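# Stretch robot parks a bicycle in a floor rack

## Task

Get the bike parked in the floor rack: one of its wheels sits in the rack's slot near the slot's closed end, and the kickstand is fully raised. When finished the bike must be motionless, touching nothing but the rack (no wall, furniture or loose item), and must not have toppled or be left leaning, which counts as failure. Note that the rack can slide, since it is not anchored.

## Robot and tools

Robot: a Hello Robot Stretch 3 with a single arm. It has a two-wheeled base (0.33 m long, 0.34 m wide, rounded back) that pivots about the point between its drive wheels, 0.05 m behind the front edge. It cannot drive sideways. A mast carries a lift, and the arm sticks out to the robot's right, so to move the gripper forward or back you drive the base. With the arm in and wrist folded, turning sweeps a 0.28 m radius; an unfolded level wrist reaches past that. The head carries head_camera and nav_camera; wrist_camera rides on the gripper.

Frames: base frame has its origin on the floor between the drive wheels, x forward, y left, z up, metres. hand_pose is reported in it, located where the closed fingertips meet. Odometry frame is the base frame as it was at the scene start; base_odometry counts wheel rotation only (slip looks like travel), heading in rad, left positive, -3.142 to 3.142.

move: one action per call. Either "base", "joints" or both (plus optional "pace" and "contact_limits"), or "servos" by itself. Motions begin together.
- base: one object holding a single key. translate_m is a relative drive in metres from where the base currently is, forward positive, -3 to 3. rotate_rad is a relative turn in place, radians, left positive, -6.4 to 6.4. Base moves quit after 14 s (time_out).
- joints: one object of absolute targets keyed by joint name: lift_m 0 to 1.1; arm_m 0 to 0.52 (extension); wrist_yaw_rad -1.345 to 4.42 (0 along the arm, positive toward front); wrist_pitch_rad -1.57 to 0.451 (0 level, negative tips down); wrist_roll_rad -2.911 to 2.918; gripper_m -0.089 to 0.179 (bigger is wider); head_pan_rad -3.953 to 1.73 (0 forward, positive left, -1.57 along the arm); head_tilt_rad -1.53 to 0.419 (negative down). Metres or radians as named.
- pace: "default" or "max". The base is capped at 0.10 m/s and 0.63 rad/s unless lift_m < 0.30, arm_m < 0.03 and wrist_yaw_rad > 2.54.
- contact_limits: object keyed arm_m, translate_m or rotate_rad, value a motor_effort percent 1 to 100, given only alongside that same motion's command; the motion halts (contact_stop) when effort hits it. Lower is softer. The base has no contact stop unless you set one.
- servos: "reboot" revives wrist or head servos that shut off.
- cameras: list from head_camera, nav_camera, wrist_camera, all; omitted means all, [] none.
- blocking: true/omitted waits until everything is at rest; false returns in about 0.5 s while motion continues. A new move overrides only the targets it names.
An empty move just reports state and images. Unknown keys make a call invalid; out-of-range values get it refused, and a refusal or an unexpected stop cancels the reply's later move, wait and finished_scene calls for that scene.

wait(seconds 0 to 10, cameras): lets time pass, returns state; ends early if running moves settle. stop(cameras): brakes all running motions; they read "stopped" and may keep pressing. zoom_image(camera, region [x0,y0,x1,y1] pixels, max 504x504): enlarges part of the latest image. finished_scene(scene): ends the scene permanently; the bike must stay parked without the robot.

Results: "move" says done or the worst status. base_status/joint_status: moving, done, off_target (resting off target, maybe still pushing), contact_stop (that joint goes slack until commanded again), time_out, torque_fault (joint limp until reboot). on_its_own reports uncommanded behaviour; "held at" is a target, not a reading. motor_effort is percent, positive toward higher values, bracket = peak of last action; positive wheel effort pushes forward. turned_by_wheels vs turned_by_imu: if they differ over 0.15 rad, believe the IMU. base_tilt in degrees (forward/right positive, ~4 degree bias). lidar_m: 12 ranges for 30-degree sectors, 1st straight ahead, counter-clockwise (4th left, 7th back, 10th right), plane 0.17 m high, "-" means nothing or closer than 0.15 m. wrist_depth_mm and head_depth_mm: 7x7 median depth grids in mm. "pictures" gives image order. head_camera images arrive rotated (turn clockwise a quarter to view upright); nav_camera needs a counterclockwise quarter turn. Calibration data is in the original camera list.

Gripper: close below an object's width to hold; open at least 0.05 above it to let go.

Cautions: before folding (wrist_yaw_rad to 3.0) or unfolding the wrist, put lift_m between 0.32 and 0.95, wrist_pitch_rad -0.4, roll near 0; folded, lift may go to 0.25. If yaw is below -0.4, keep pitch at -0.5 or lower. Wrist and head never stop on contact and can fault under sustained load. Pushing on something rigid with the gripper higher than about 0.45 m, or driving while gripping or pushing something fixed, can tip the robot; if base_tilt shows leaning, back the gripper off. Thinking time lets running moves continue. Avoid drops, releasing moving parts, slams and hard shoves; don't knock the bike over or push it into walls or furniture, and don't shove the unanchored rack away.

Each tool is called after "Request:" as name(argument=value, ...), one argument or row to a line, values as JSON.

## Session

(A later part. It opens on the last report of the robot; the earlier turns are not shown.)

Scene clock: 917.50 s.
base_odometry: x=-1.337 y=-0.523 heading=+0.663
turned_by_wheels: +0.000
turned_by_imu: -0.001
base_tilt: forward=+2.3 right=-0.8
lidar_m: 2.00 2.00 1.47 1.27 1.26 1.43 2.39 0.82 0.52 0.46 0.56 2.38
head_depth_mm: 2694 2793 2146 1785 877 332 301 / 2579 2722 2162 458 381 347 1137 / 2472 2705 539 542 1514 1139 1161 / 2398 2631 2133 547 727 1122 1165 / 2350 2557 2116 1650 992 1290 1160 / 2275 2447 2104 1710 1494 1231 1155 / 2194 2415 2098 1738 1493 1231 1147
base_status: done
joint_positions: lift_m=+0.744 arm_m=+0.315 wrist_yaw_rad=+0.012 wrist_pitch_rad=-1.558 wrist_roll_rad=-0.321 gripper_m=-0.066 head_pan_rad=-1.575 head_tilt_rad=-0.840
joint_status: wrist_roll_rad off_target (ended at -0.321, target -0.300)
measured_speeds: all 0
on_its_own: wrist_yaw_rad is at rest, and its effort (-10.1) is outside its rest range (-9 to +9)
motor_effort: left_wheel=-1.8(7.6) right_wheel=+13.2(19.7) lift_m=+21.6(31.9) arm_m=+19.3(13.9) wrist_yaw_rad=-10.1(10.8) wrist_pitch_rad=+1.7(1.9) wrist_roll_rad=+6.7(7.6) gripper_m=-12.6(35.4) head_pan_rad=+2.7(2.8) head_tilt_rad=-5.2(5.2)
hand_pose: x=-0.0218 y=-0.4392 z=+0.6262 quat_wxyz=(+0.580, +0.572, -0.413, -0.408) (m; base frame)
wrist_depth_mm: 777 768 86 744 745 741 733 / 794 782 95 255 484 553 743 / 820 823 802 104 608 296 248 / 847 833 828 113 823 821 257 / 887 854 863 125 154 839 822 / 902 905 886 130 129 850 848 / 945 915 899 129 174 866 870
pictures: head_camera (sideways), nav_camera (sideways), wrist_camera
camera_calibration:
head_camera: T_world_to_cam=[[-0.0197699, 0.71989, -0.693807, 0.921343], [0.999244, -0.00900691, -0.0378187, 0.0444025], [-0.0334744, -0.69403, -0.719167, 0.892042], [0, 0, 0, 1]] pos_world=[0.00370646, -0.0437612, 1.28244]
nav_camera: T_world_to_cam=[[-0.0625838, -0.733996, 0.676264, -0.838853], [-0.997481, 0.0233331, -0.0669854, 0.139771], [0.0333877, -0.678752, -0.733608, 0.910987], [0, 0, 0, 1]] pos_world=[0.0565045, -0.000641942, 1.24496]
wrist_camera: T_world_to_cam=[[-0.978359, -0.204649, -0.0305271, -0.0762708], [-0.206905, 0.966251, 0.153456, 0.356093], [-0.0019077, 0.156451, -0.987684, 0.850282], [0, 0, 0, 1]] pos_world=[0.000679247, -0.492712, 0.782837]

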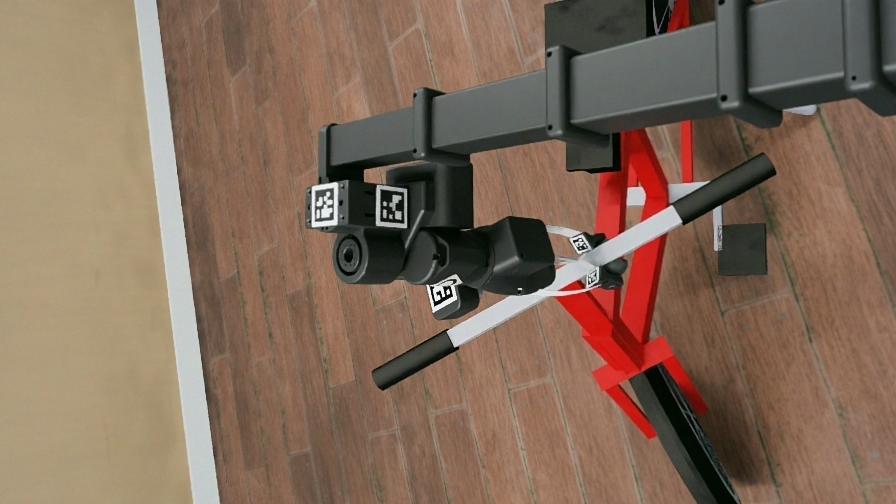

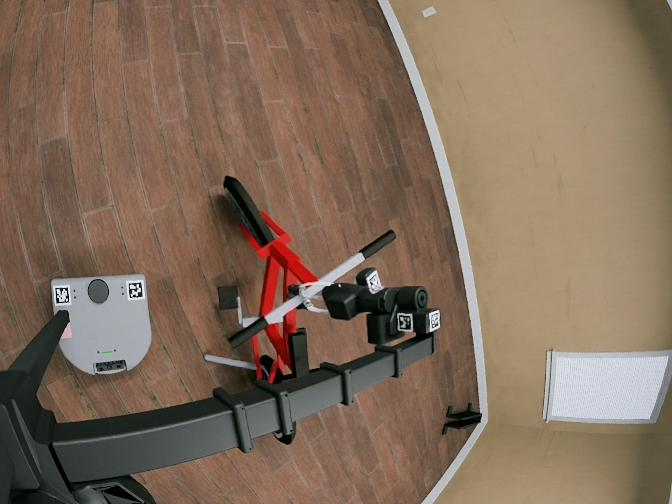

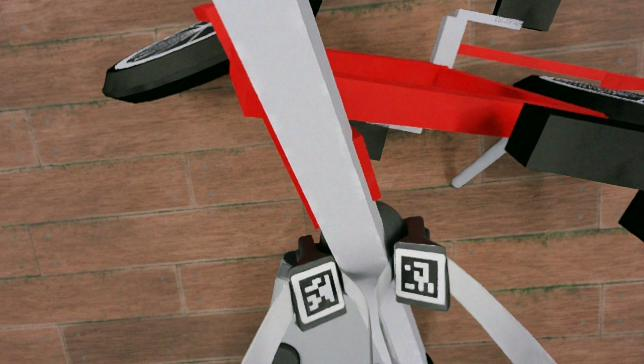

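Request:
move(
  joints={"gripper_m": 0.09},
  cameras=[],
)

Request:
move(
  joints={"lift_m": 0.92},
  cameras=[],
)

Request:
move(
  joints={"arm_m": 0.0, "wrist_roll_rad": 0.0},
)

Scene clock: 1010.67 s.
move: done
base_odometry: x=-1.337 y=-0.523 heading=+0.663
turned_by_wheels: +0.000
turned_by_imu: -0.001
base_tilt: forward=+2.3 right=-0.8
lidar_m: 2.01 2.00 1.47 1.26 1.26 1.43 2.39 0.82 0.52 0.46 0.56 2.38
head_depth_mm: 2690 2798 2179 1790 879 332 301 / 2583 2716 2161 459 381 346 1116 / 2468 2665 540 543 1485 1138 1169 / 2401 2625 2143 547 730 1234 1163 / 2310 2566 2123 1668 895 1278 1154 / 2263 2463 2101 1724 1494 1232 1156 / 2186 2430 2084 1739 1490 1232 1147
base_status: not commanded
joint_positions: lift_m=+0.744 arm_m=+0.315 wrist_yaw_rad=+0.002 wrist_pitch_rad=-1.551 wrist_roll_rad=-0.305 gripper_m=+0.090 head_pan_rad=-1.575 head_tilt_rad=-0.840
joint_status: all done
measured_speeds: all 0
motor_effort: left_wheel=-1.0(1.9) right_wheel=+4.4(13.8) lift_m=+29.8(30.0) arm_m=+8.3(25.8) wrist_yaw_rad=-1.0(10.9) wrist_pitch_rad=+0.1(1.9) wrist_roll_rad=+1.5(6.9) gripper_m=+0.2(79.4) head_pan_rad=+2.4(3.0) head_tilt_rad=-4.9(5.6)
hand_pose: x=-0.0216 y=-0.4410 z=+0.6260 quat_wxyz=(+0.576, +0.565, -0.422, -0.414) (m; base frame)
wrist_depth_mm: 779 - 82 756 757 734 737 / 800 795 91 269 511 554 744 / 822 812 97 102 290 297 246 / 839 830 822 109 815 811 255 / 881 871 846 122 147 145 830 / 891 873 131 - 145 125 845 / 906 903 879 - 172 885 859
pictures: none
No camera images: "cameras" was empty.

Scene clock: 1013.10 s.
move: done
base_odometry: x=-1.337 y=-0.523 heading=+0.663
turned_by_wheels: +0.000
turned_by_imu: -0.001
base_tilt: forward=+2.3 right=-0.9
lidar_m: 2.00 2.00 1.47 1.26 1.26 1.43 2.39 0.82 0.51 0.46 0.56 2.38
head_depth_mm: 2672 316 - 1746 877 1258 1179 / 2429 358 2111 1780 1232 1253 1170 / 390 408 2033 1727 1509 1133 1162 / 2342 410 449 1691 1473 1240 1158 / 2318 2566 2017 1675 907 1283 1163 / 2266 2458 2084 1698 1495 1239 1157 / 2178 2429 2100 1729 1500 1236 1155
base_status: not commanded
joint_positions: lift_m=+0.920 arm_m=+0.315 wrist_yaw_rad=+0.002 wrist_pitch_rad=-1.551 wrist_roll_rad=-0.305 gripper_m=+0.090 head_pan_rad=-1.575 head_tilt_rad=-0.840
joint_status: all done
measured_speeds: all 0
motor_effort: left_wheel=-1.1(1.3) right_wheel=+4.4(5.0) lift_m=+29.7(31.4) arm_m=-15.3(15.3) wrist_yaw_rad=-2.0(2.7) wrist_pitch_rad=+0.2(0.7) wrist_roll_rad=+1.4(1.7) gripper_m=+0.7(1.4) head_pan_rad=+2.2(3.0) head_tilt_rad=-4.7(5.2)
hand_pose: x=-0.0216 y=-0.4410 z=+0.8020 quat_wxyz=(+0.576, +0.565, -0.422, -0.414) (m; base frame)
wrist_depth_mm: 970 960 942 926 924 918 911 / 988 979 668 602 937 935 928 / - 999 - 413 481 427 - / - - - - 999 986 973 / - - - - 364 146 - / - - 130 - 410 125 - / - - - 884 - - -
pictures: none
No camera images: "cameras" was empty.

Scene clock: 1016.63 s.
move: done
base_odometry: x=-1.337 y=-0.523 heading=+0.663
turned_by_wheels: +0.000
turned_by_imu: -0.001
base_tilt: forward=+2.3 right=-0.8
lidar_m: 2.00 2.00 1.47 1.26 1.26 1.43 2.39 0.82 0.52 0.46 0.56 2.38
head_depth_mm: 2656 2782 2169 1876 - - - / 2560 2759 2149 1875 - - - / 2495 2707 2161 1771 - - - / 2394 2629 2136 1765 1564 - - / 2344 2565 2109 1729 908 1263 1162 / 2268 2487 2114 1717 1496 1236 1154 / 2172 2430 2096 1745 1484 1231 1154
base_status: not commanded
joint_positions: lift_m=+0.920 arm_m=+0.000 wrist_yaw_rad=+0.001 wrist_pitch_rad=-1.551 wrist_roll_rad=-0.004 gripper_m=+0.090 head_pan_rad=-1.575 head_tilt_rad=-0.840
joint_status: all done
measured_speeds: all 0
motor_effort: left_wheel=-0.8(1.3) right_wheel=+3.9(4.9) lift_m=+28.0(30.0) arm_m=-19.7(21.6) wrist_yaw_rad=-0.6(2.0) wrist_pitch_rad=+0.1(0.9) wrist_roll_rad=+1.3(4.9) gripper_m=+0.6(1.8) head_pan_rad=+2.1(3.3) head_tilt_rad=-3.9(5.6)
hand_pose: x=-0.0216 y=-0.1260 z=+0.8020 quat_wxyz=(+0.506, +0.496, -0.503, -0.494) (m; base frame)
wrist_depth_mm: 957 949 959 937 940 923 905 / 997 986 980 958 945 937 933 / - - 993 977 973 978 952 / - - - - - 982 976 / - - - - - 146 - / - - 131 - - 125 - / - - - - - - -
pictures: head_camera (sideways), nav_camera (sideways), wrist_camera
camera_calibration:
head_camera: T_world_to_cam=[[-0.0197695, 0.719951, -0.693743, 0.92126], [0.999244, -0.00900366, -0.0378191, 0.044403], [-0.0334742, -0.693966, -0.719229, 0.892122], [0, 0, 0, 1]] pos_world=[0.00370646, -0.0437594, 1.28244]
nav_camera: T_world_to_cam=[[-0.0625842, -0.734057, 0.676198, -0.838768], [-0.997481, 0.0233392, -0.0669837, 0.139769], [0.0333879, -0.678687, -0.733668, 0.911065], [0, 0, 0, 1]] pos_world=[0.0565045, -0.000636878, 1.24496]
wrist_camera: T_world_to_cam=[[-0.992008, 0.121164, -0.0352102, 0.0378966], [0.114824, 0.982573, 0.146172, 0.0413285], [0.0523074, 0.140961, -0.988632, 0.974952], [0, 0, 0, 1]] pos_world=[-0.018149, -0.18263, 0.959163]

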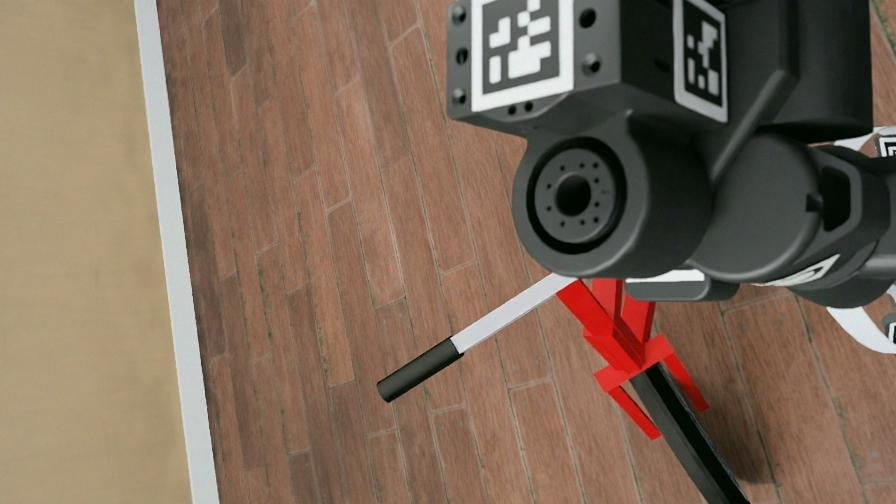

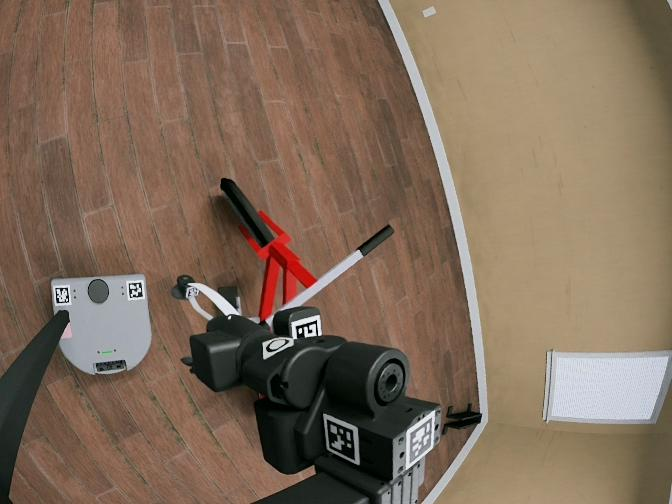

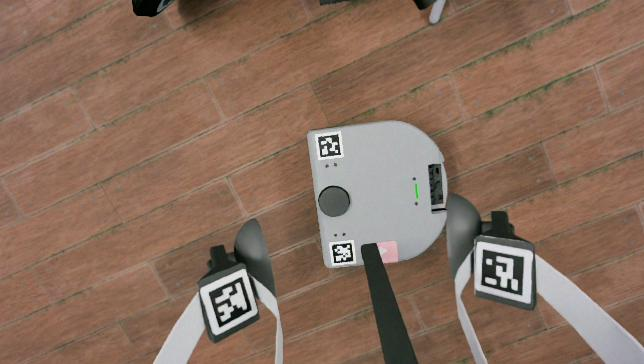

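Request:
move(
  base={"rotate_rad": 0.175},
  cameras=[],
)

Request:
move(
  base={"translate_m": -0.92},
  pace="max",
  cameras=[],
)

Request:
move(
  base={"rotate_rad": -1.99},
  pace="max",
  joints={"head_pan_rad": 0.0},
)

Scene clock: 1038.70 s.
move: done
base_odometry: x=-1.337 y=-0.523 heading=+0.838
turned_by_wheels: +0.175
turned_by_imu: +0.173
base_tilt: forward=+2.3 right=-0.8
lidar_m: 2.00 2.02 1.37 1.26 1.28 1.60 2.77 0.67 0.46 0.46 0.57 2.17
head_depth_mm: 2439 2641 2180 1893 - - - / 2372 2605 2150 1877 - - - / 2344 2590 2150 1784 - - - / 2311 2523 2135 1706 1553 - - / 2272 2493 2120 1752 1492 1245 1159 / 2237 2475 2101 1748 1502 1259 1155 / 2190 2462 2088 1732 1488 1283 1147
base_status: done
joint_positions: lift_m=+0.920 arm_m=+0.000 wrist_yaw_rad=+0.001 wrist_pitch_rad=-1.551 wrist_roll_rad=-0.004 gripper_m=+0.090 head_pan_rad=-1.575 head_tilt_rad=-0.840
joint_status: not commanded
measured_speeds: all 0
motor_effort: left_wheel=-3.6(7.1) right_wheel=+6.8(9.7) lift_m=+25.3(26.2) arm_m=-19.2(19.4) wrist_yaw_rad=-0.9(2.0) wrist_pitch_rad=+0.0(0.5) wrist_roll_rad=+1.1(1.3) gripper_m=+0.8(1.4) head_pan_rad=+2.1(3.1) head_tilt_rad=-4.8(5.0)
hand_pose: x=-0.0216 y=-0.1260 z=+0.8020 quat_wxyz=(+0.506, +0.496, -0.503, -0.494) (m; base frame)
wrist_depth_mm: 963 935 949 929 947 924 912 / 963 979 973 965 960 940 946 / 996 - - 1000 980 967 948 / - - - - - 971 978 / - - - - - 146 - / - - 130 - - 125 - / - - - - - - -
pictures: none
No camera images: "cameras" was empty.

Scene clock: 1048.87 s.
move: done
base_odometry: x=-1.952 y=-1.207 heading=+0.838
turned_by_wheels: +0.000
turned_by_imu: -0.006
base_tilt: forward=+2.3 right=-0.8
lidar_m: 2.91 1.88 1.24 1.15 1.16 1.45 1.86 1.89 2.36 2.63 0.49 0.68
head_depth_mm: 2523 2744 2185 1876 - - - / 2496 2679 2149 1882 - - - / 2455 2617 2151 1771 - - - / 2398 2600 2127 1764 1570 - - / 2373 2580 2112 1754 1494 1282 1155 / 2377 2549 2104 1749 1491 1298 1157 / 2322 2505 2101 1727 1497 1231 1149
base_status: done
joint_positions: lift_m=+0.920 arm_m=+0.000 wrist_yaw_rad=+0.001 wrist_pitch_rad=-1.551 wrist_roll_rad=-0.004 gripper_m=+0.090 head_pan_rad=-1.575 head_tilt_rad=-0.840
joint_status: not commanded
measured_speeds: all 0
motor_effort: left_wheel=-1.9(8.0) right_wheel=+0.0(4.5) lift_m=+22.4(25.6) arm_m=-18.8(19.7) wrist_yaw_rad=-0.9(2.3) wrist_pitch_rad=-0.1(0.9) wrist_roll_rad=+1.2(1.4) gripper_m=+0.0(1.8) head_pan_rad=+2.5(3.4) head_tilt_rad=-4.6(5.7)
hand_pose: x=-0.0216 y=-0.1260 z=+0.8020 quat_wxyz=(+0.506, +0.496, -0.503, -0.494) (m; base frame)
wrist_depth_mm: 967 953 949 955 925 932 911 / 995 971 968 963 955 926 945 / - - - 975 972 964 942 / - - - - - 998 968 / - - - - - 146 - / - - 131 - - 125 - / - - - - - - -
pictures: none
No camera images: "cameras" was empty.

Scene clock: 1052.97 s.
move: done
base_odometry: x=-1.952 y=-1.207 heading=-1.152
turned_by_wheels: -1.990
turned_by_imu: -1.979
base_tilt: forward=+2.3 right=-0.8
lidar_m: 2.57 0.49 0.49 0.82 2.93 1.67 1.20 1.15 1.18 1.59 1.86 1.92
head_depth_mm: 2101 2298 2176 1808 1523 1325 1171 / 2336 2549 2166 1786 1524 1331 1171 / 2634 2701 2128 1773 1511 1322 1168 / 2870 2579 2137 1776 1498 1310 1162 / 2721 2574 2117 1764 1511 1315 1155 / 2528 2648 2105 1752 1509 1307 1159 / 2425 2555 2080 1740 1488 1299 1153
base_status: done
joint_positions: lift_m=+0.920 arm_m=+0.000 wrist_yaw_rad=+0.001 wrist_pitch_rad=-1.551 wrist_roll_rad=-0.004 gripper_m=+0.090 head_pan_rad=-0.006 head_tilt_rad=-0.840
joint_status: all done
measured_speeds: all 0
motor_effort: left_wheel=+5.3(11.1) right_wheel=-4.8(9.1) lift_m=+24.6(25.0) arm_m=-18.0(20.0) wrist_yaw_rad=-1.8(2.1) wrist_pitch_rad=+0.1(0.5) wrist_roll_rad=+1.1(1.4) gripper_m=+0.5(1.7) head_pan_rad=+2.6(4.4) head_tilt_rad=-4.9(5.4)
hand_pose: x=-0.0216 y=-0.1260 z=+0.8020 quat_wxyz=(+0.506, +0.496, -0.503, -0.494) (m; base frame)
wrist_depth_mm: 972 952 948 937 931 923 905 / 996 977 976 959 961 934 942 / - - 995 979 965 986 947 / - - - 994 - 997 984 / - - - - - 146 - / - - 130 - - 125 - / - - - - - - -
pictures: head_camera (sideways), nav_camera (sideways), wrist_camera
camera_calibration:
head_camera: T_world_to_cam=[[-0.719975, -0.0188824, -0.693743, 0.925531], [0.0102348, 0.999232, -0.0378191, 0.050436], [0.693924, -0.0343292, -0.719229, 0.887685], [0, 0, 0, 1]] pos_world=[0.0498565, -0.00244747, 1.28244]
nav_camera: T_world_to_cam=[[0.733979, -0.0634885, 0.676198, -0.843627], [-0.0245681, -0.997452, -0.0669837, 0.133834], [0.678728, 0.0325517, -0.733668, 0.907129], [0, 0, 0, 1]] pos_world=[0.006799, 0.0504037, 1.24496]
wrist_camera: T_world_to_cam=[[-0.992008, 0.121165, -0.0352102, 0.0378961], [0.114824, 0.982573, 0.146172, 0.0413258], [0.0523074, 0.140961, -0.988632, 0.974949], [0, 0, 0, 1]] pos_world=[-0.018149, -0.182627, 0.959159]

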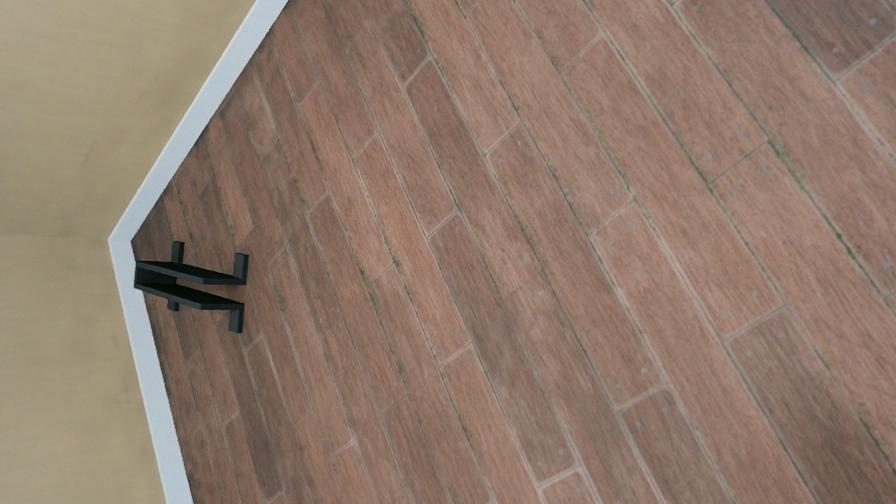

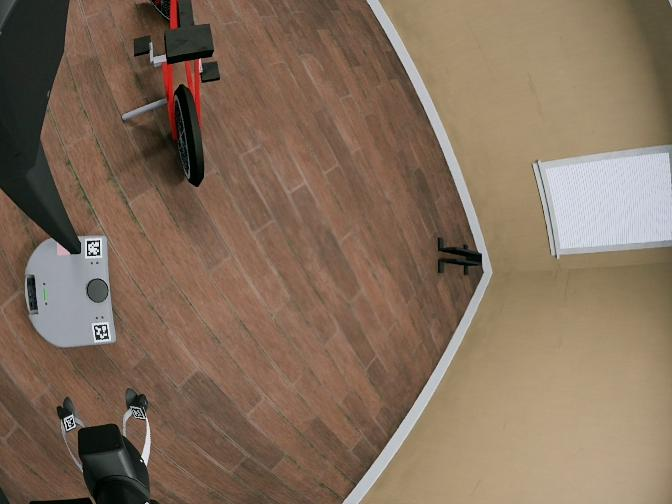

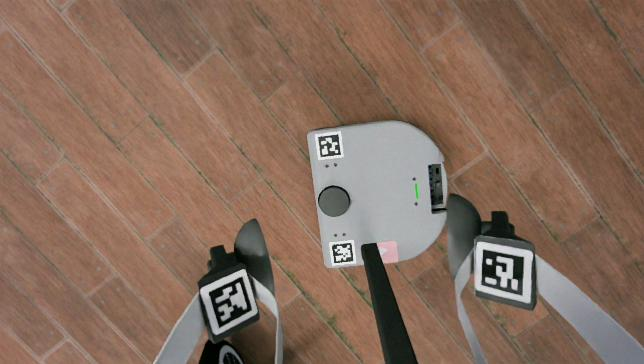

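Request:
move(
  base={"translate_m": 1.6},
  pace="max",
  cameras=["head_camera"],
)

Scene clock: 1071.07 s.
move: time_out
base_odometry: x=-1.382 y=-2.487 heading=-1.152
turned_by_wheels: +0.000
turned_by_imu: +0.001
base_tilt: forward=+2.3 right=-0.8
lidar_m: 1.49 1.43 1.47 1.99 3.67 1.07 2.45 2.34 1.64 1.18 1.13 1.17
head_depth_mm: 1267 1399 1520 1662 1529 1337 1177 / 1422 1550 1724 1769 1514 1327 1179 / 1575 1759 1970 1772 1509 1332 1165 / 1543 1773 2019 1726 1474 1322 1165 / 1443 1642 1900 1767 1459 1310 1161 / 1339 1536 1756 1753 1489 1298 1158 / 1281 1459 1654 1750 1497 1304 1151
base_status: translate_m time_out (by the wheels' count: +1.4016 of +1.6000)
joint_positions: lift_m=+0.920 arm_m=+0.000 wrist_yaw_rad=+0.001 wrist_pitch_rad=-1.551 wrist_roll_rad=-0.004 gripper_m=+0.090 head_pan_rad=-0.006 head_tilt_rad=-0.840
joint_status: not commanded
measured_speeds: all 0
motor_effort: left_wheel=+1.4(10.4) right_wheel=+1.0(6.5) lift_m=+29.4(30.2) arm_m=+11.8(13.4) wrist_yaw_rad=-0.1(2.4) wrist_pitch_rad=+0.3(0.8) wrist_roll_rad=+1.2(1.4) gripper_m=+0.7(1.8) head_pan_rad=+2.9(3.5) head_tilt_rad=-4.5(5.5)
hand_pose: x=-0.0216 y=-0.1260 z=+0.8020 quat_wxyz=(+0.506, +0.496, -0.503, -0.494) (m; base frame)
wrist_depth_mm: 958 955 946 924 915 919 910 / 973 972 974 964 946 946 929 / - 997 - 982 967 978 948 / - - - - - 990 977 / - - - - - 146 999 / - - 131 - - 125 - / - - - - - - -
pictures: head_camera (sideways)
camera_calibration:
head_camera: T_world_to_cam=[[-0.719975, -0.0188855, -0.693743, 0.925531], [0.0102305, 0.999232, -0.0378191, 0.050436], [0.693925, -0.0343262, -0.719229, 0.887685], [0, 0, 0, 1]] pos_world=[0.0498565, -0.00244729, 1.28244]

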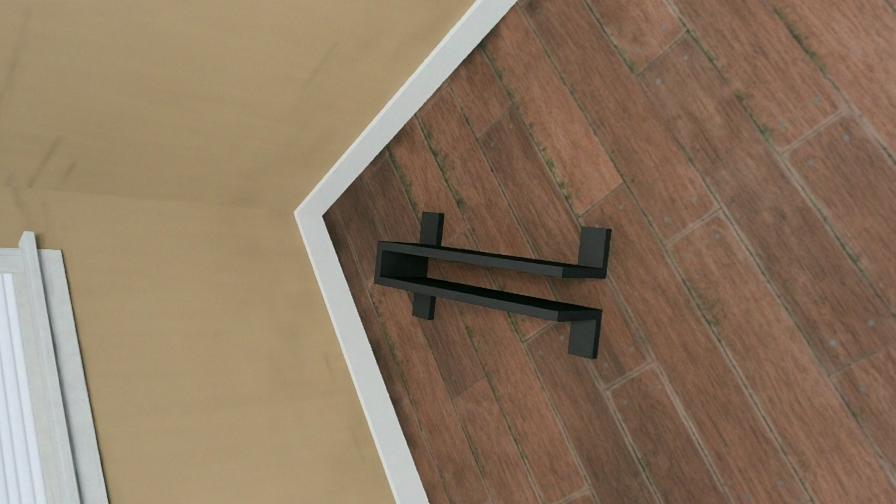

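Request:
zoom_image(
  camera="head_camera",
  region=[360, 190, 640, 380],
)

Scaled by 1.800 from the camera's 896x504 image, which has a finer 1280x720 frame.

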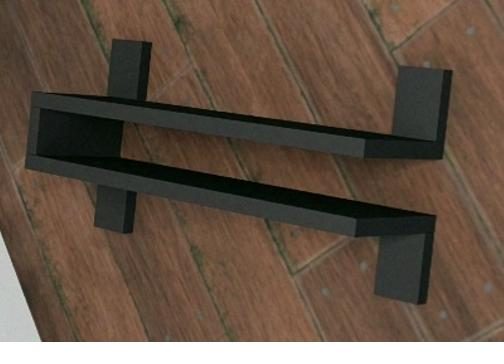

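Request:
move(
  base={"rotate_rad": 0.458},
  cameras=[],
)

Request:
move(
  base={"translate_m": 0.349},
  cameras=[],
)

Request:
move(
  base={"rotate_rad": 0.998},
  joints={"head_pan_rad": -1.57, "arm_m": 0.5, "lift_m": 0.6, "wrist_pitch_rad": -1.55, "gripper_m": 0.12},
)

Scene clock: 1114.07 s.
move: done
base_odometry: x=-1.382 y=-2.487 heading=-0.694
turned_by_wheels: +0.458
turned_by_imu: +0.454
base_tilt: forward=+2.3 right=-0.8
lidar_m: 1.43 1.46 1.87 3.65 1.07 1.08 2.34 1.77 1.21 1.13 1.15 1.48
head_depth_mm: 1312 1528 1775 1708 1500 1327 1169 / 1289 1494 1755 1780 1499 1325 1178 / 1279 1482 1731 1780 1505 1316 1175 / 1263 1462 1706 1766 1505 1318 1167 / 1245 1444 1668 1761 1495 1315 1155 / 1249 1414 1655 1752 1497 1307 1158 / 1244 1412 1629 1731 1491 1299 1154
base_status: done
joint_positions: lift_m=+0.920 arm_m=+0.000 wrist_yaw_rad=+0.001 wrist_pitch_rad=-1.551 wrist_roll_rad=-0.004 gripper_m=+0.090 head_pan_rad=-0.006 head_tilt_rad=-0.840
joint_status: not commanded
measured_speeds: all 0
motor_effort: left_wheel=-3.7(7.7) right_wheel=+6.9(10.2) lift_m=+29.6(29.9) arm_m=+18.8(19.3) wrist_yaw_rad=-1.6(1.7) wrist_pitch_rad=+0.1(0.6) wrist_roll_rad=+1.2(1.4) gripper_m=+1.3(1.5) head_pan_rad=+2.7(3.3) head_tilt_rad=-4.3(5.4)
hand_pose: x=-0.0216 y=-0.1260 z=+0.8020 quat_wxyz=(+0.506, +0.496, -0.503, -0.494) (m; base frame)
wrist_depth_mm: 977 956 938 946 921 932 918 / 993 980 971 953 940 939 933 / - 985 992 985 989 972 975 / - - - 996 - - 995 / - - - - - 146 - / - - 131 - - 125 - / - - - - - - -
pictures: none
No camera images: "cameras" was empty.

Scene clock: 1118.67 s.
move: done
base_odometry: x=-1.113 y=-2.710 heading=-0.694
turned_by_wheels: +0.000
turned_by_imu: +0.000
base_tilt: forward=+2.3 right=-0.8
lidar_m: 1.08 1.10 1.43 3.21 1.47 1.34 2.69 1.72 1.17 1.10 1.13 1.16
head_depth_mm: 982 1116 1323 1610 1508 1315 1151 / 979 1107 1310 1584 1533 1329 1169 / 968 1085 1300 1553 1522 1329 1166 / 959 1086 1273 1520 1504 1315 1162 / 944 1073 1253 1495 1499 1312 1161 / 936 1071 1230 1459 1499 1306 1157 / 927 1050 1216 1438 1480 1299 1153
base_status: done
joint_positions: lift_m=+0.920 arm_m=+0.000 wrist_yaw_rad=+0.001 wrist_pitch_rad=-1.551 wrist_roll_rad=-0.004 gripper_m=+0.090 head_pan_rad=-0.006 head_tilt_rad=-0.840
joint_status: not commanded
measured_speeds: all 0
motor_effort: left_wheel=+1.5(6.3) right_wheel=+6.1(10.3) lift_m=+29.3(29.7) arm_m=+20.0(20.2) wrist_yaw_rad=-1.1(2.1) wrist_pitch_rad=-0.2(0.6) wrist_roll_rad=+1.2(1.3) gripper_m=+0.4(1.6) head_pan_rad=+2.8(3.4) head_tilt_rad=-4.8(5.5)
hand_pose: x=-0.0216 y=-0.1260 z=+0.8020 quat_wxyz=(+0.506, +0.496, -0.503, -0.494) (m; base frame)
wrist_depth_mm: 966 939 942 935 925 922 929 / - 983 969 961 950 951 930 / - 993 - 977 976 967 972 / - - - - - - 966 / - - - - - 146 - / - - 130 - - 125 - / - - - - - - -
pictures: none
No camera images: "cameras" was empty.

Scene clock: 1123.53 s.
move: done
base_odometry: x=-1.113 y=-2.710 heading=+0.304
turned_by_wheels: +0.998
turned_by_imu: +0.990
base_tilt: forward=+2.3 right=-0.8
lidar_m: 1.37 2.85 1.66 1.34 2.69 1.82 1.20 1.10 1.12 1.18 1.09 1.10
head_depth_mm: 1152 1267 1393 1547 1527 1332 1176 / 1268 1395 1554 1704 1490 489 422 / 1342 1519 1672 675 963 1243 1147 / 1221 1440 1556 823 1474 1294 1162 / 1156 1320 1523 1690 1474 1301 1168 / 1078 1218 1391 1605 1485 1304 1157 / 1009 1135 1276 1470 1483 1295 1155
base_status: done
joint_positions: lift_m=+0.600 arm_m=+0.500 wrist_yaw_rad=+0.000 wrist_pitch_rad=-1.551 wrist_roll_rad=-0.002 gripper_m=+0.120 head_pan_rad=-1.565 head_tilt_rad=-0.840
joint_status: all done
measured_speeds: all 0
motor_effort: left_wheel=-3.1(7.4) right_wheel=+6.1(10.2) lift_m=+23.5(27.3) arm_m=+20.2(21.7) wrist_yaw_rad=+0.4(1.7) wrist_pitch_rad=-0.2(2.9) wrist_roll_rad=+0.6(1.3) gripper_m=+0.2(79.0) head_pan_rad=-2.1(4.2) head_tilt_rad=-4.6(5.5)
hand_pose: x=-0.0216 y=-0.6260 z=+0.4820 quat_wxyz=(+0.506, +0.495, -0.504, -0.495) (m; base frame)
wrist_depth_mm: 630 628 620 611 617 603 595 / 649 644 634 630 628 621 616 / 661 665 655 639 641 632 631 / 685 682 667 661 656 651 652 / 702 689 685 683 688 141 660 / 726 711 148 694 691 126 116 / 737 120 720 727 711 706 709
pictures: head_camera (sideways), nav_camera (sideways), wrist_camera
camera_calibration:
head_camera: T_world_to_cam=[[-0.0272156, 0.719708, -0.693743, 0.921305], [0.999284, 0.00133296, -0.0378191, 0.0444028], [-0.026294, -0.694275, -0.719229, 0.892079], [0, 0, 0, 1]] pos_world=[0.00415923, -0.0437818, 1.28244]
nav_camera: T_world_to_cam=[[-0.0549878, -0.734665, 0.676198, -0.838814], [-0.997669, 0.01302, -0.0669837, 0.13977], [0.0404064, -0.678305, -0.733668, 0.911022], [0, 0, 0, 1]] pos_world=[0.0565084, -0.000115462, 1.24496]
wrist_camera: T_world_to_cam=[[-0.991669, 0.123888, -0.0352768, 0.088991], [0.117529, 0.982299, 0.14586, 0.579507], [0.0527227, 0.140499, -0.988676, 0.728813], [0, 0, 0, 1]] pos_world=[-0.0182842, -0.682671, 0.639172]

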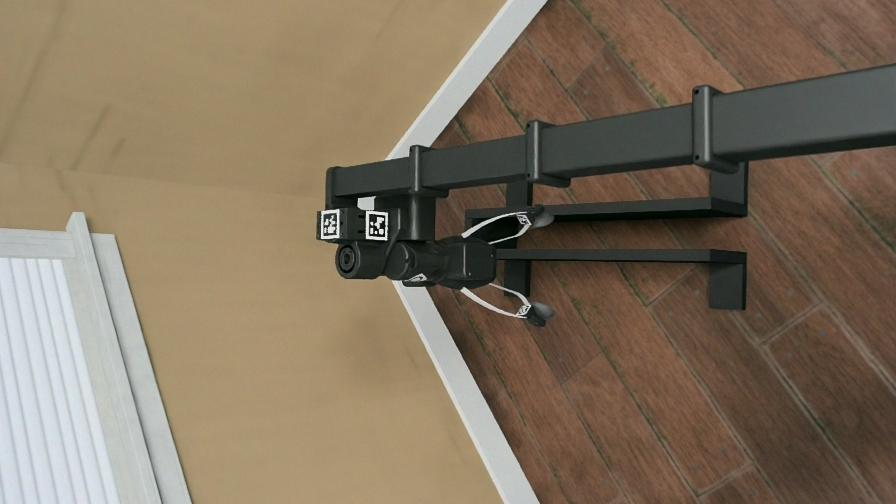

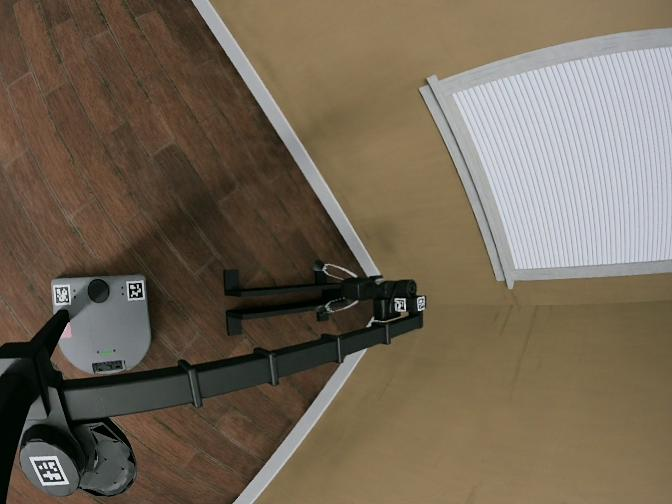

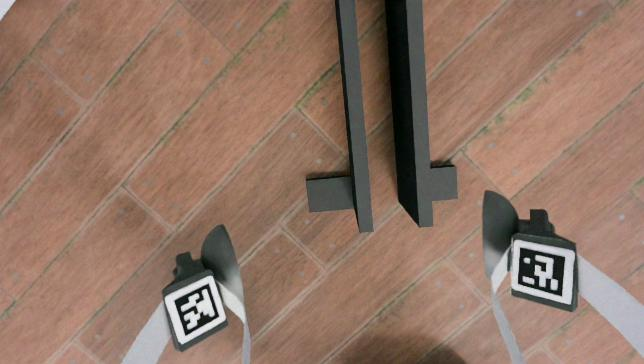

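Request:
move(
  base={"translate_m": -0.021},
  joints={"gripper_m": 0.085, "lift_m": 0.3},
)

Scene clock: 1139.70 s.
move: done
base_odometry: x=-1.133 y=-2.717 heading=+0.304
turned_by_wheels: +0.000
turned_by_imu: -0.002
base_tilt: forward=+2.3 right=-0.8
lidar_m: 1.38 2.89 1.54 1.34 2.68 1.80 1.18 1.09 1.10 1.19 1.10 1.11
head_depth_mm: 1132 1247 1374 1527 1525 1329 1177 / 1244 1366 1539 1676 1531 1322 1166 / 1348 1509 1715 1785 1449 1251 720 / 1249 1445 1692 1766 1021 1241 1162 / 1159 1337 1538 1718 1500 1308 1162 / 1090 1235 1411 1641 1494 1304 1159 / 1021 1147 1298 1495 1490 1300 1147
base_status: done
joint_positions: lift_m=+0.300 arm_m=+0.500 wrist_yaw_rad=+0.000 wrist_pitch_rad=-1.551 wrist_roll_rad=-0.002 gripper_m=+0.085 head_pan_rad=-1.565 head_tilt_rad=-0.840
joint_status: all done
measured_speeds: all 0
motor_effort: left_wheel=-3.5(7.2) right_wheel=-0.9(4.0) lift_m=+22.7(24.6) arm_m=+19.8(19.8) wrist_yaw_rad=+0.1(1.5) wrist_pitch_rad=-0.2(0.9) wrist_roll_rad=+0.8(0.9) gripper_m=+0.6(78.8) head_pan_rad=-2.4(2.8) head_tilt_rad=-4.1(5.5)
hand_pose: x=-0.0216 y=-0.6260 z=+0.1820 quat_wxyz=(+0.506, +0.495, -0.504, -0.495) (m; base frame)
wrist_depth_mm: 331 328 325 169 317 177 314 / 341 335 333 327 325 171 322 / 349 346 341 337 335 175 331 / 357 351 352 346 342 180 338 / 368 362 358 337 351 155 348 / 377 375 130 348 363 124 355 / 389 384 378 378 373 199 97
pictures: head_camera (sideways), nav_camera (sideways), wrist_camera
camera_calibration:
head_camera: T_world_to_cam=[[-0.0272156, 0.719708, -0.693743, 0.921305], [0.999284, 0.00133296, -0.0378191, 0.0444028], [-0.026294, -0.694275, -0.719229, 0.892078], [0, 0, 0, 1]] pos_world=[0.00415923, -0.0437818, 1.28244]
nav_camera: T_world_to_cam=[[-0.0549878, -0.734665, 0.676198, -0.838814], [-0.997669, 0.01302, -0.0669837, 0.13977], [0.0404064, -0.678306, -0.733668, 0.911022], [0, 0, 0, 1]] pos_world=[0.0565084, -0.000115472, 1.24496]
wrist_camera: T_world_to_cam=[[-0.991669, 0.123888, -0.0352767, 0.078408], [0.117529, 0.982299, 0.14586, 0.623264], [0.0527226, 0.140499, -0.988676, 0.432213], [0, 0, 0, 1]] pos_world=[-0.0182842, -0.682671, 0.339175]

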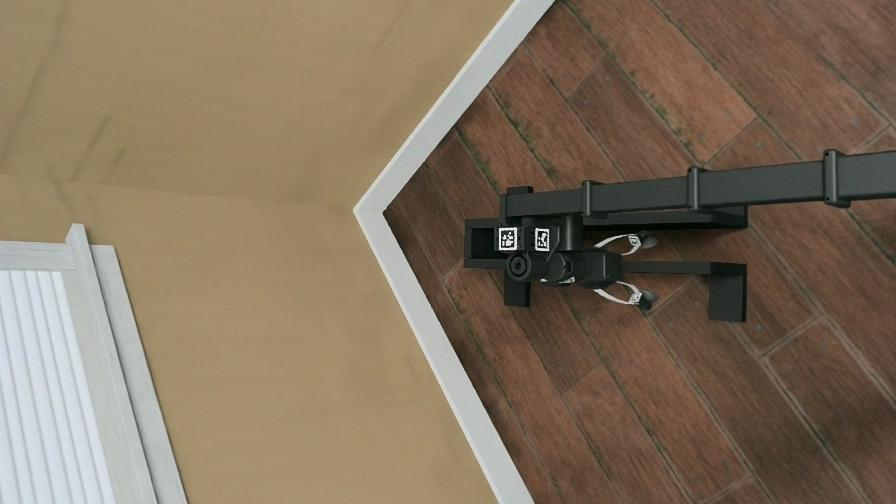

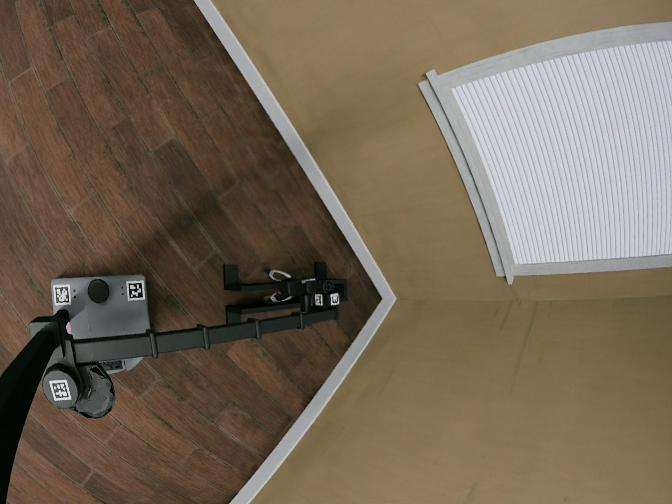

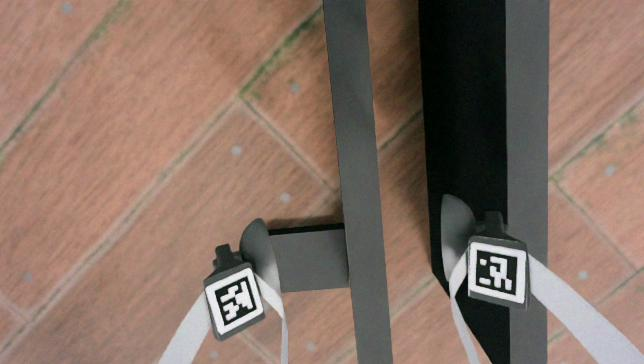

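Request:
move(
  joints={"lift_m": 0.205},
  cameras=["wrist_camera"],
)

Request:
move(
  joints={"gripper_m": -0.03},
  cameras=["wrist_camera"],
)

Scene clock: 1148.50 s.
move: done
base_odometry: x=-1.133 y=-2.717 heading=+0.304
turned_by_wheels: +0.000
turned_by_imu: -0.001
base_tilt: forward=+2.3 right=-0.8
lidar_m: 1.38 2.88 1.54 1.34 2.67 1.80 1.18 1.09 1.10 1.19 1.10 1.11
head_depth_mm: 1133 1238 1374 1531 1532 1322 1179 / 1238 1376 1541 1668 1527 1323 1176 / 1339 1516 1733 1787 1512 1254 813 / 1242 1454 1708 1755 1060 1248 1167 / 1165 1344 1538 1711 1519 1312 1155 / 1091 1234 1410 1637 1490 1302 1160 / 1023 1144 1301 1495 1482 1293 1153
base_status: not commanded
joint_positions: lift_m=+0.205 arm_m=+0.500 wrist_yaw_rad=+0.000 wrist_pitch_rad=-1.551 wrist_roll_rad=-0.002 gripper_m=+0.085 head_pan_rad=-1.565 head_tilt_rad=-0.840
joint_status: all done
measured_speeds: all 0
motor_effort: left_wheel=-3.3(3.6) right_wheel=-0.6(1.0) lift_m=+22.6(23.5) arm_m=+18.7(19.3) wrist_yaw_rad=+0.2(1.0) wrist_pitch_rad=-0.3(0.7) wrist_roll_rad=+0.7(0.8) gripper_m=-0.1(1.0) head_pan_rad=-2.1(2.7) head_tilt_rad=-4.1(5.2)
hand_pose: x=-0.0216 y=-0.6260 z=+0.0870 quat_wxyz=(+0.506, +0.495, -0.504, -0.495) (m; base frame)
wrist_depth_mm: 236 234 233 - 228 167 115 / 243 241 239 80 231 168 116 / 248 247 244 82 82 176 115 / 255 253 251 - 244 193 117 / 262 262 255 254 86 148 120 / 269 268 131 242 88 124 115 / 279 275 249 249 92 199 90
pictures: wrist_camera
camera_calibration:
wrist_camera: T_world_to_cam=[[-0.991669, 0.123888, -0.0352768, 0.0750568], [0.117529, 0.982299, 0.14586, 0.637121], [0.0527226, 0.140499, -0.988676, 0.33829], [0, 0, 0, 1]] pos_world=[-0.0182842, -0.682671, 0.244177]

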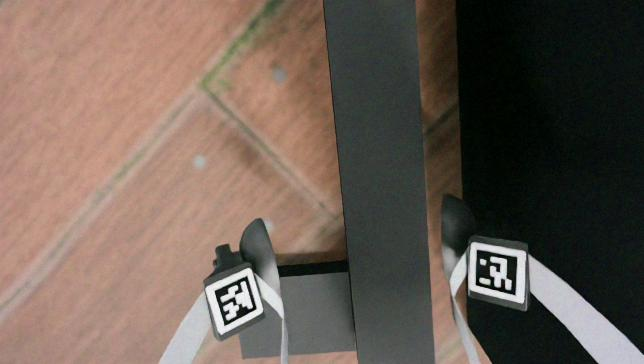

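Scene clock: 1150.17 s.
move: done
base_odometry: x=-1.134 y=-2.717 heading=+0.304
turned_by_wheels: +0.000
turned_by_imu: -0.001
base_tilt: forward=+2.3 right=-0.8
lidar_m: 1.38 2.87 1.54 1.35 2.67 1.80 1.18 1.08 1.10 1.20 1.10 1.11
head_depth_mm: 1136 1242 1376 1533 1527 1328 1172 / 1237 1369 1540 1684 1526 1334 1176 / 1339 1501 1730 1774 1526 1248 810 / 1244 1456 1699 1772 1062 1246 1162 / 1166 1342 1549 1702 1502 1315 1162 / 1087 1229 1411 1625 1486 1300 1148 / 1017 1144 1304 1495 1479 1296 1146
base_status: not commanded
joint_positions: lift_m=+0.205 arm_m=+0.500 wrist_yaw_rad=+0.000 wrist_pitch_rad=-1.550 wrist_roll_rad=-0.002 gripper_m=-0.029 head_pan_rad=-1.565 head_tilt_rad=-0.840
joint_status: all done
measured_speeds: all 0
motor_effort: left_wheel=-3.3(3.5) right_wheel=+5.0(5.4) lift_m=+26.8(27.0) arm_m=+18.2(19.1) wrist_yaw_rad=+0.5(1.6) wrist_pitch_rad=+0.0(0.6) wrist_roll_rad=+0.7(0.9) gripper_m=-27.4(97.1) head_pan_rad=-2.1(2.9) head_tilt_rad=-4.7(5.5)
hand_pose: x=-0.0216 y=-0.6261 z=+0.0870 quat_wxyz=(+0.506, +0.495, -0.504, -0.495) (m; base frame)
wrist_depth_mm: 236 234 233 77 227 168 104 / 241 240 239 79 233 159 101 / 248 247 246 82 237 165 113 / 256 253 252 84 246 170 110 / 263 260 258 86 124 172 112 / 270 268 263 128 124 122 113 / 279 275 249 - 266 146 117
pictures: wrist_camera
camera_calibration:
wrist_camera: T_world_to_cam=[[-0.991668, 0.123887, -0.0353094, 0.0750668], [0.117537, 0.982337, 0.145601, 0.637236], [0.0527238, 0.140237, -0.988713, 0.33812], [0, 0, 0, 1]] pos_world=[-0.0182846, -0.682697, 0.244172]

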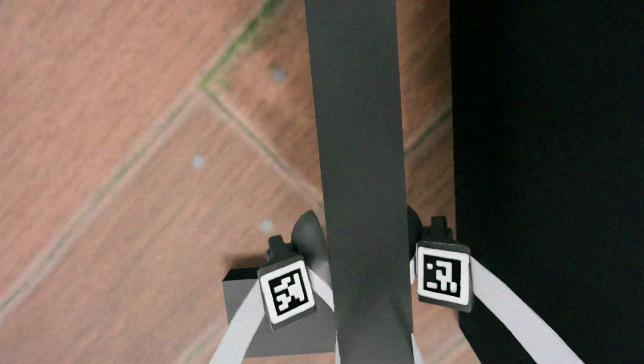

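Request:
move(
  joints={"arm_m": 0.12},
)

Scene clock: 1156.70 s.
move: done
base_odometry: x=-1.134 y=-2.717 heading=+0.304
turned_by_wheels: +0.000
turned_by_imu: -0.001
base_tilt: forward=+2.3 right=-0.8
lidar_m: 1.38 2.87 1.53 1.34 2.68 1.80 1.18 1.09 1.10 1.19 1.10 1.11
head_depth_mm: 1137 1236 1374 1528 1519 1326 1176 / 1237 1373 1528 1684 1513 1331 1169 / 1358 1517 1724 1762 1508 1317 1111 / 1247 1455 1687 1762 1508 1269 797 / 1165 1326 1530 1726 1498 1312 1162 / 1089 1237 1411 1616 1482 1298 1157 / 1020 1149 1296 1482 1477 1303 1151
base_status: not commanded
joint_positions: lift_m=+0.205 arm_m=+0.120 wrist_yaw_rad=+0.001 wrist_pitch_rad=-1.421 wrist_roll_rad=-0.002 gripper_m=-0.026 head_pan_rad=-1.565 head_tilt_rad=-0.840
joint_status: all done
measured_speeds: all 0
on_its_own: wrist_pitch_rad is at rest, and its effort (-24.3) is outside its rest range (-8 to +12)
motor_effort: left_wheel=-2.6(3.6) right_wheel=+4.9(5.8) lift_m=+22.9(32.7) arm_m=-29.0(30.4) wrist_yaw_rad=-1.9(2.8) wrist_pitch_rad=-24.3(24.3) wrist_roll_rad=+0.6(0.9) gripper_m=-9.6(10.2) head_pan_rad=-2.2(3.1) head_tilt_rad=-4.3(5.8)
hand_pose: x=-0.0216 y=-0.2795 z=+0.0868 quat_wxyz=(+0.537, +0.462, -0.535, -0.461) (m; base frame)
wrist_depth_mm: 259 257 253 89 247 157 100 / 260 256 254 89 246 153 101 / 261 258 255 90 247 161 100 / 264 260 257 90 249 167 106 / 264 262 260 - 136 170 110 / 266 264 260 91 127 141 117 / 268 265 239 - 253 146 117
pictures: head_camera (sideways), nav_camera (sideways), wrist_camera
camera_calibration:
head_camera: T_world_to_cam=[[-0.0272084, 0.719841, -0.693606, 0.921126], [0.999284, 0.00132908, -0.03782, 0.0444039], [-0.0263025, -0.694138, -0.719361, 0.89225], [0, 0, 0, 1]] pos_world=[0.00415873, -0.0437781, 1.28243]
nav_camera: T_world_to_cam=[[-0.0549951, -0.734793, 0.676059, -0.838632], [-0.997669, 0.0130438, -0.0669801, 0.139765], [0.0403981, -0.678166, -0.733797, 0.91119], [0, 0, 0, 1]] pos_world=[0.0565083, -0.000105192, 1.24495]
wrist_camera: T_world_to_cam=[[-0.991888, 0.116441, -0.0509826, 0.0314], [0.115695, 0.993133, 0.0173684, 0.310843], [0.0526549, 0.0113291, -0.998549, 0.25407], [0, 0, 0, 1]] pos_world=[-0.0181957, -0.315243, 0.249903]

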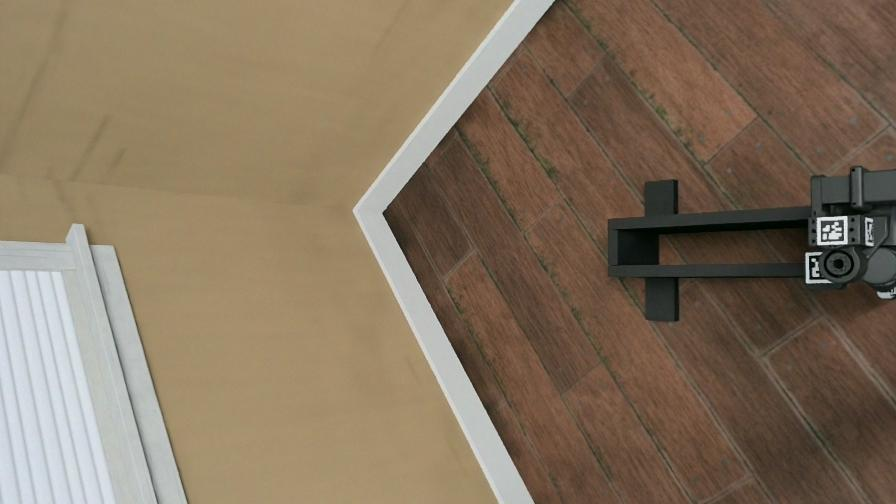

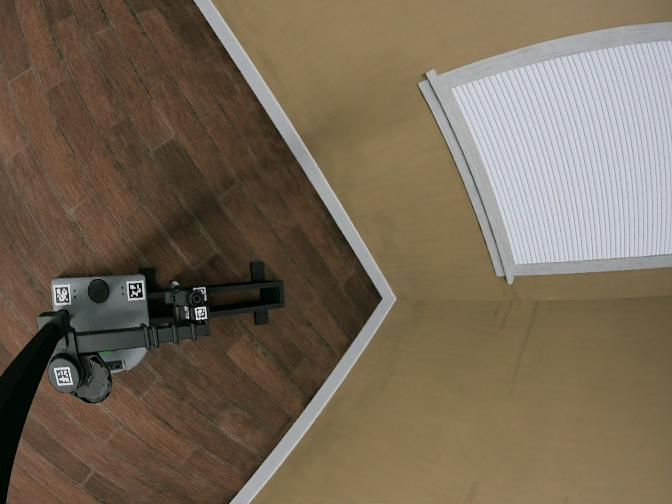

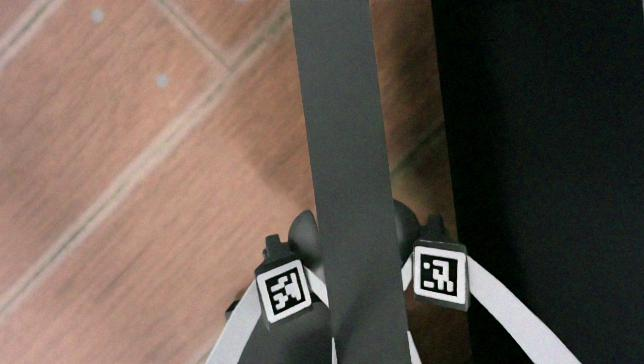

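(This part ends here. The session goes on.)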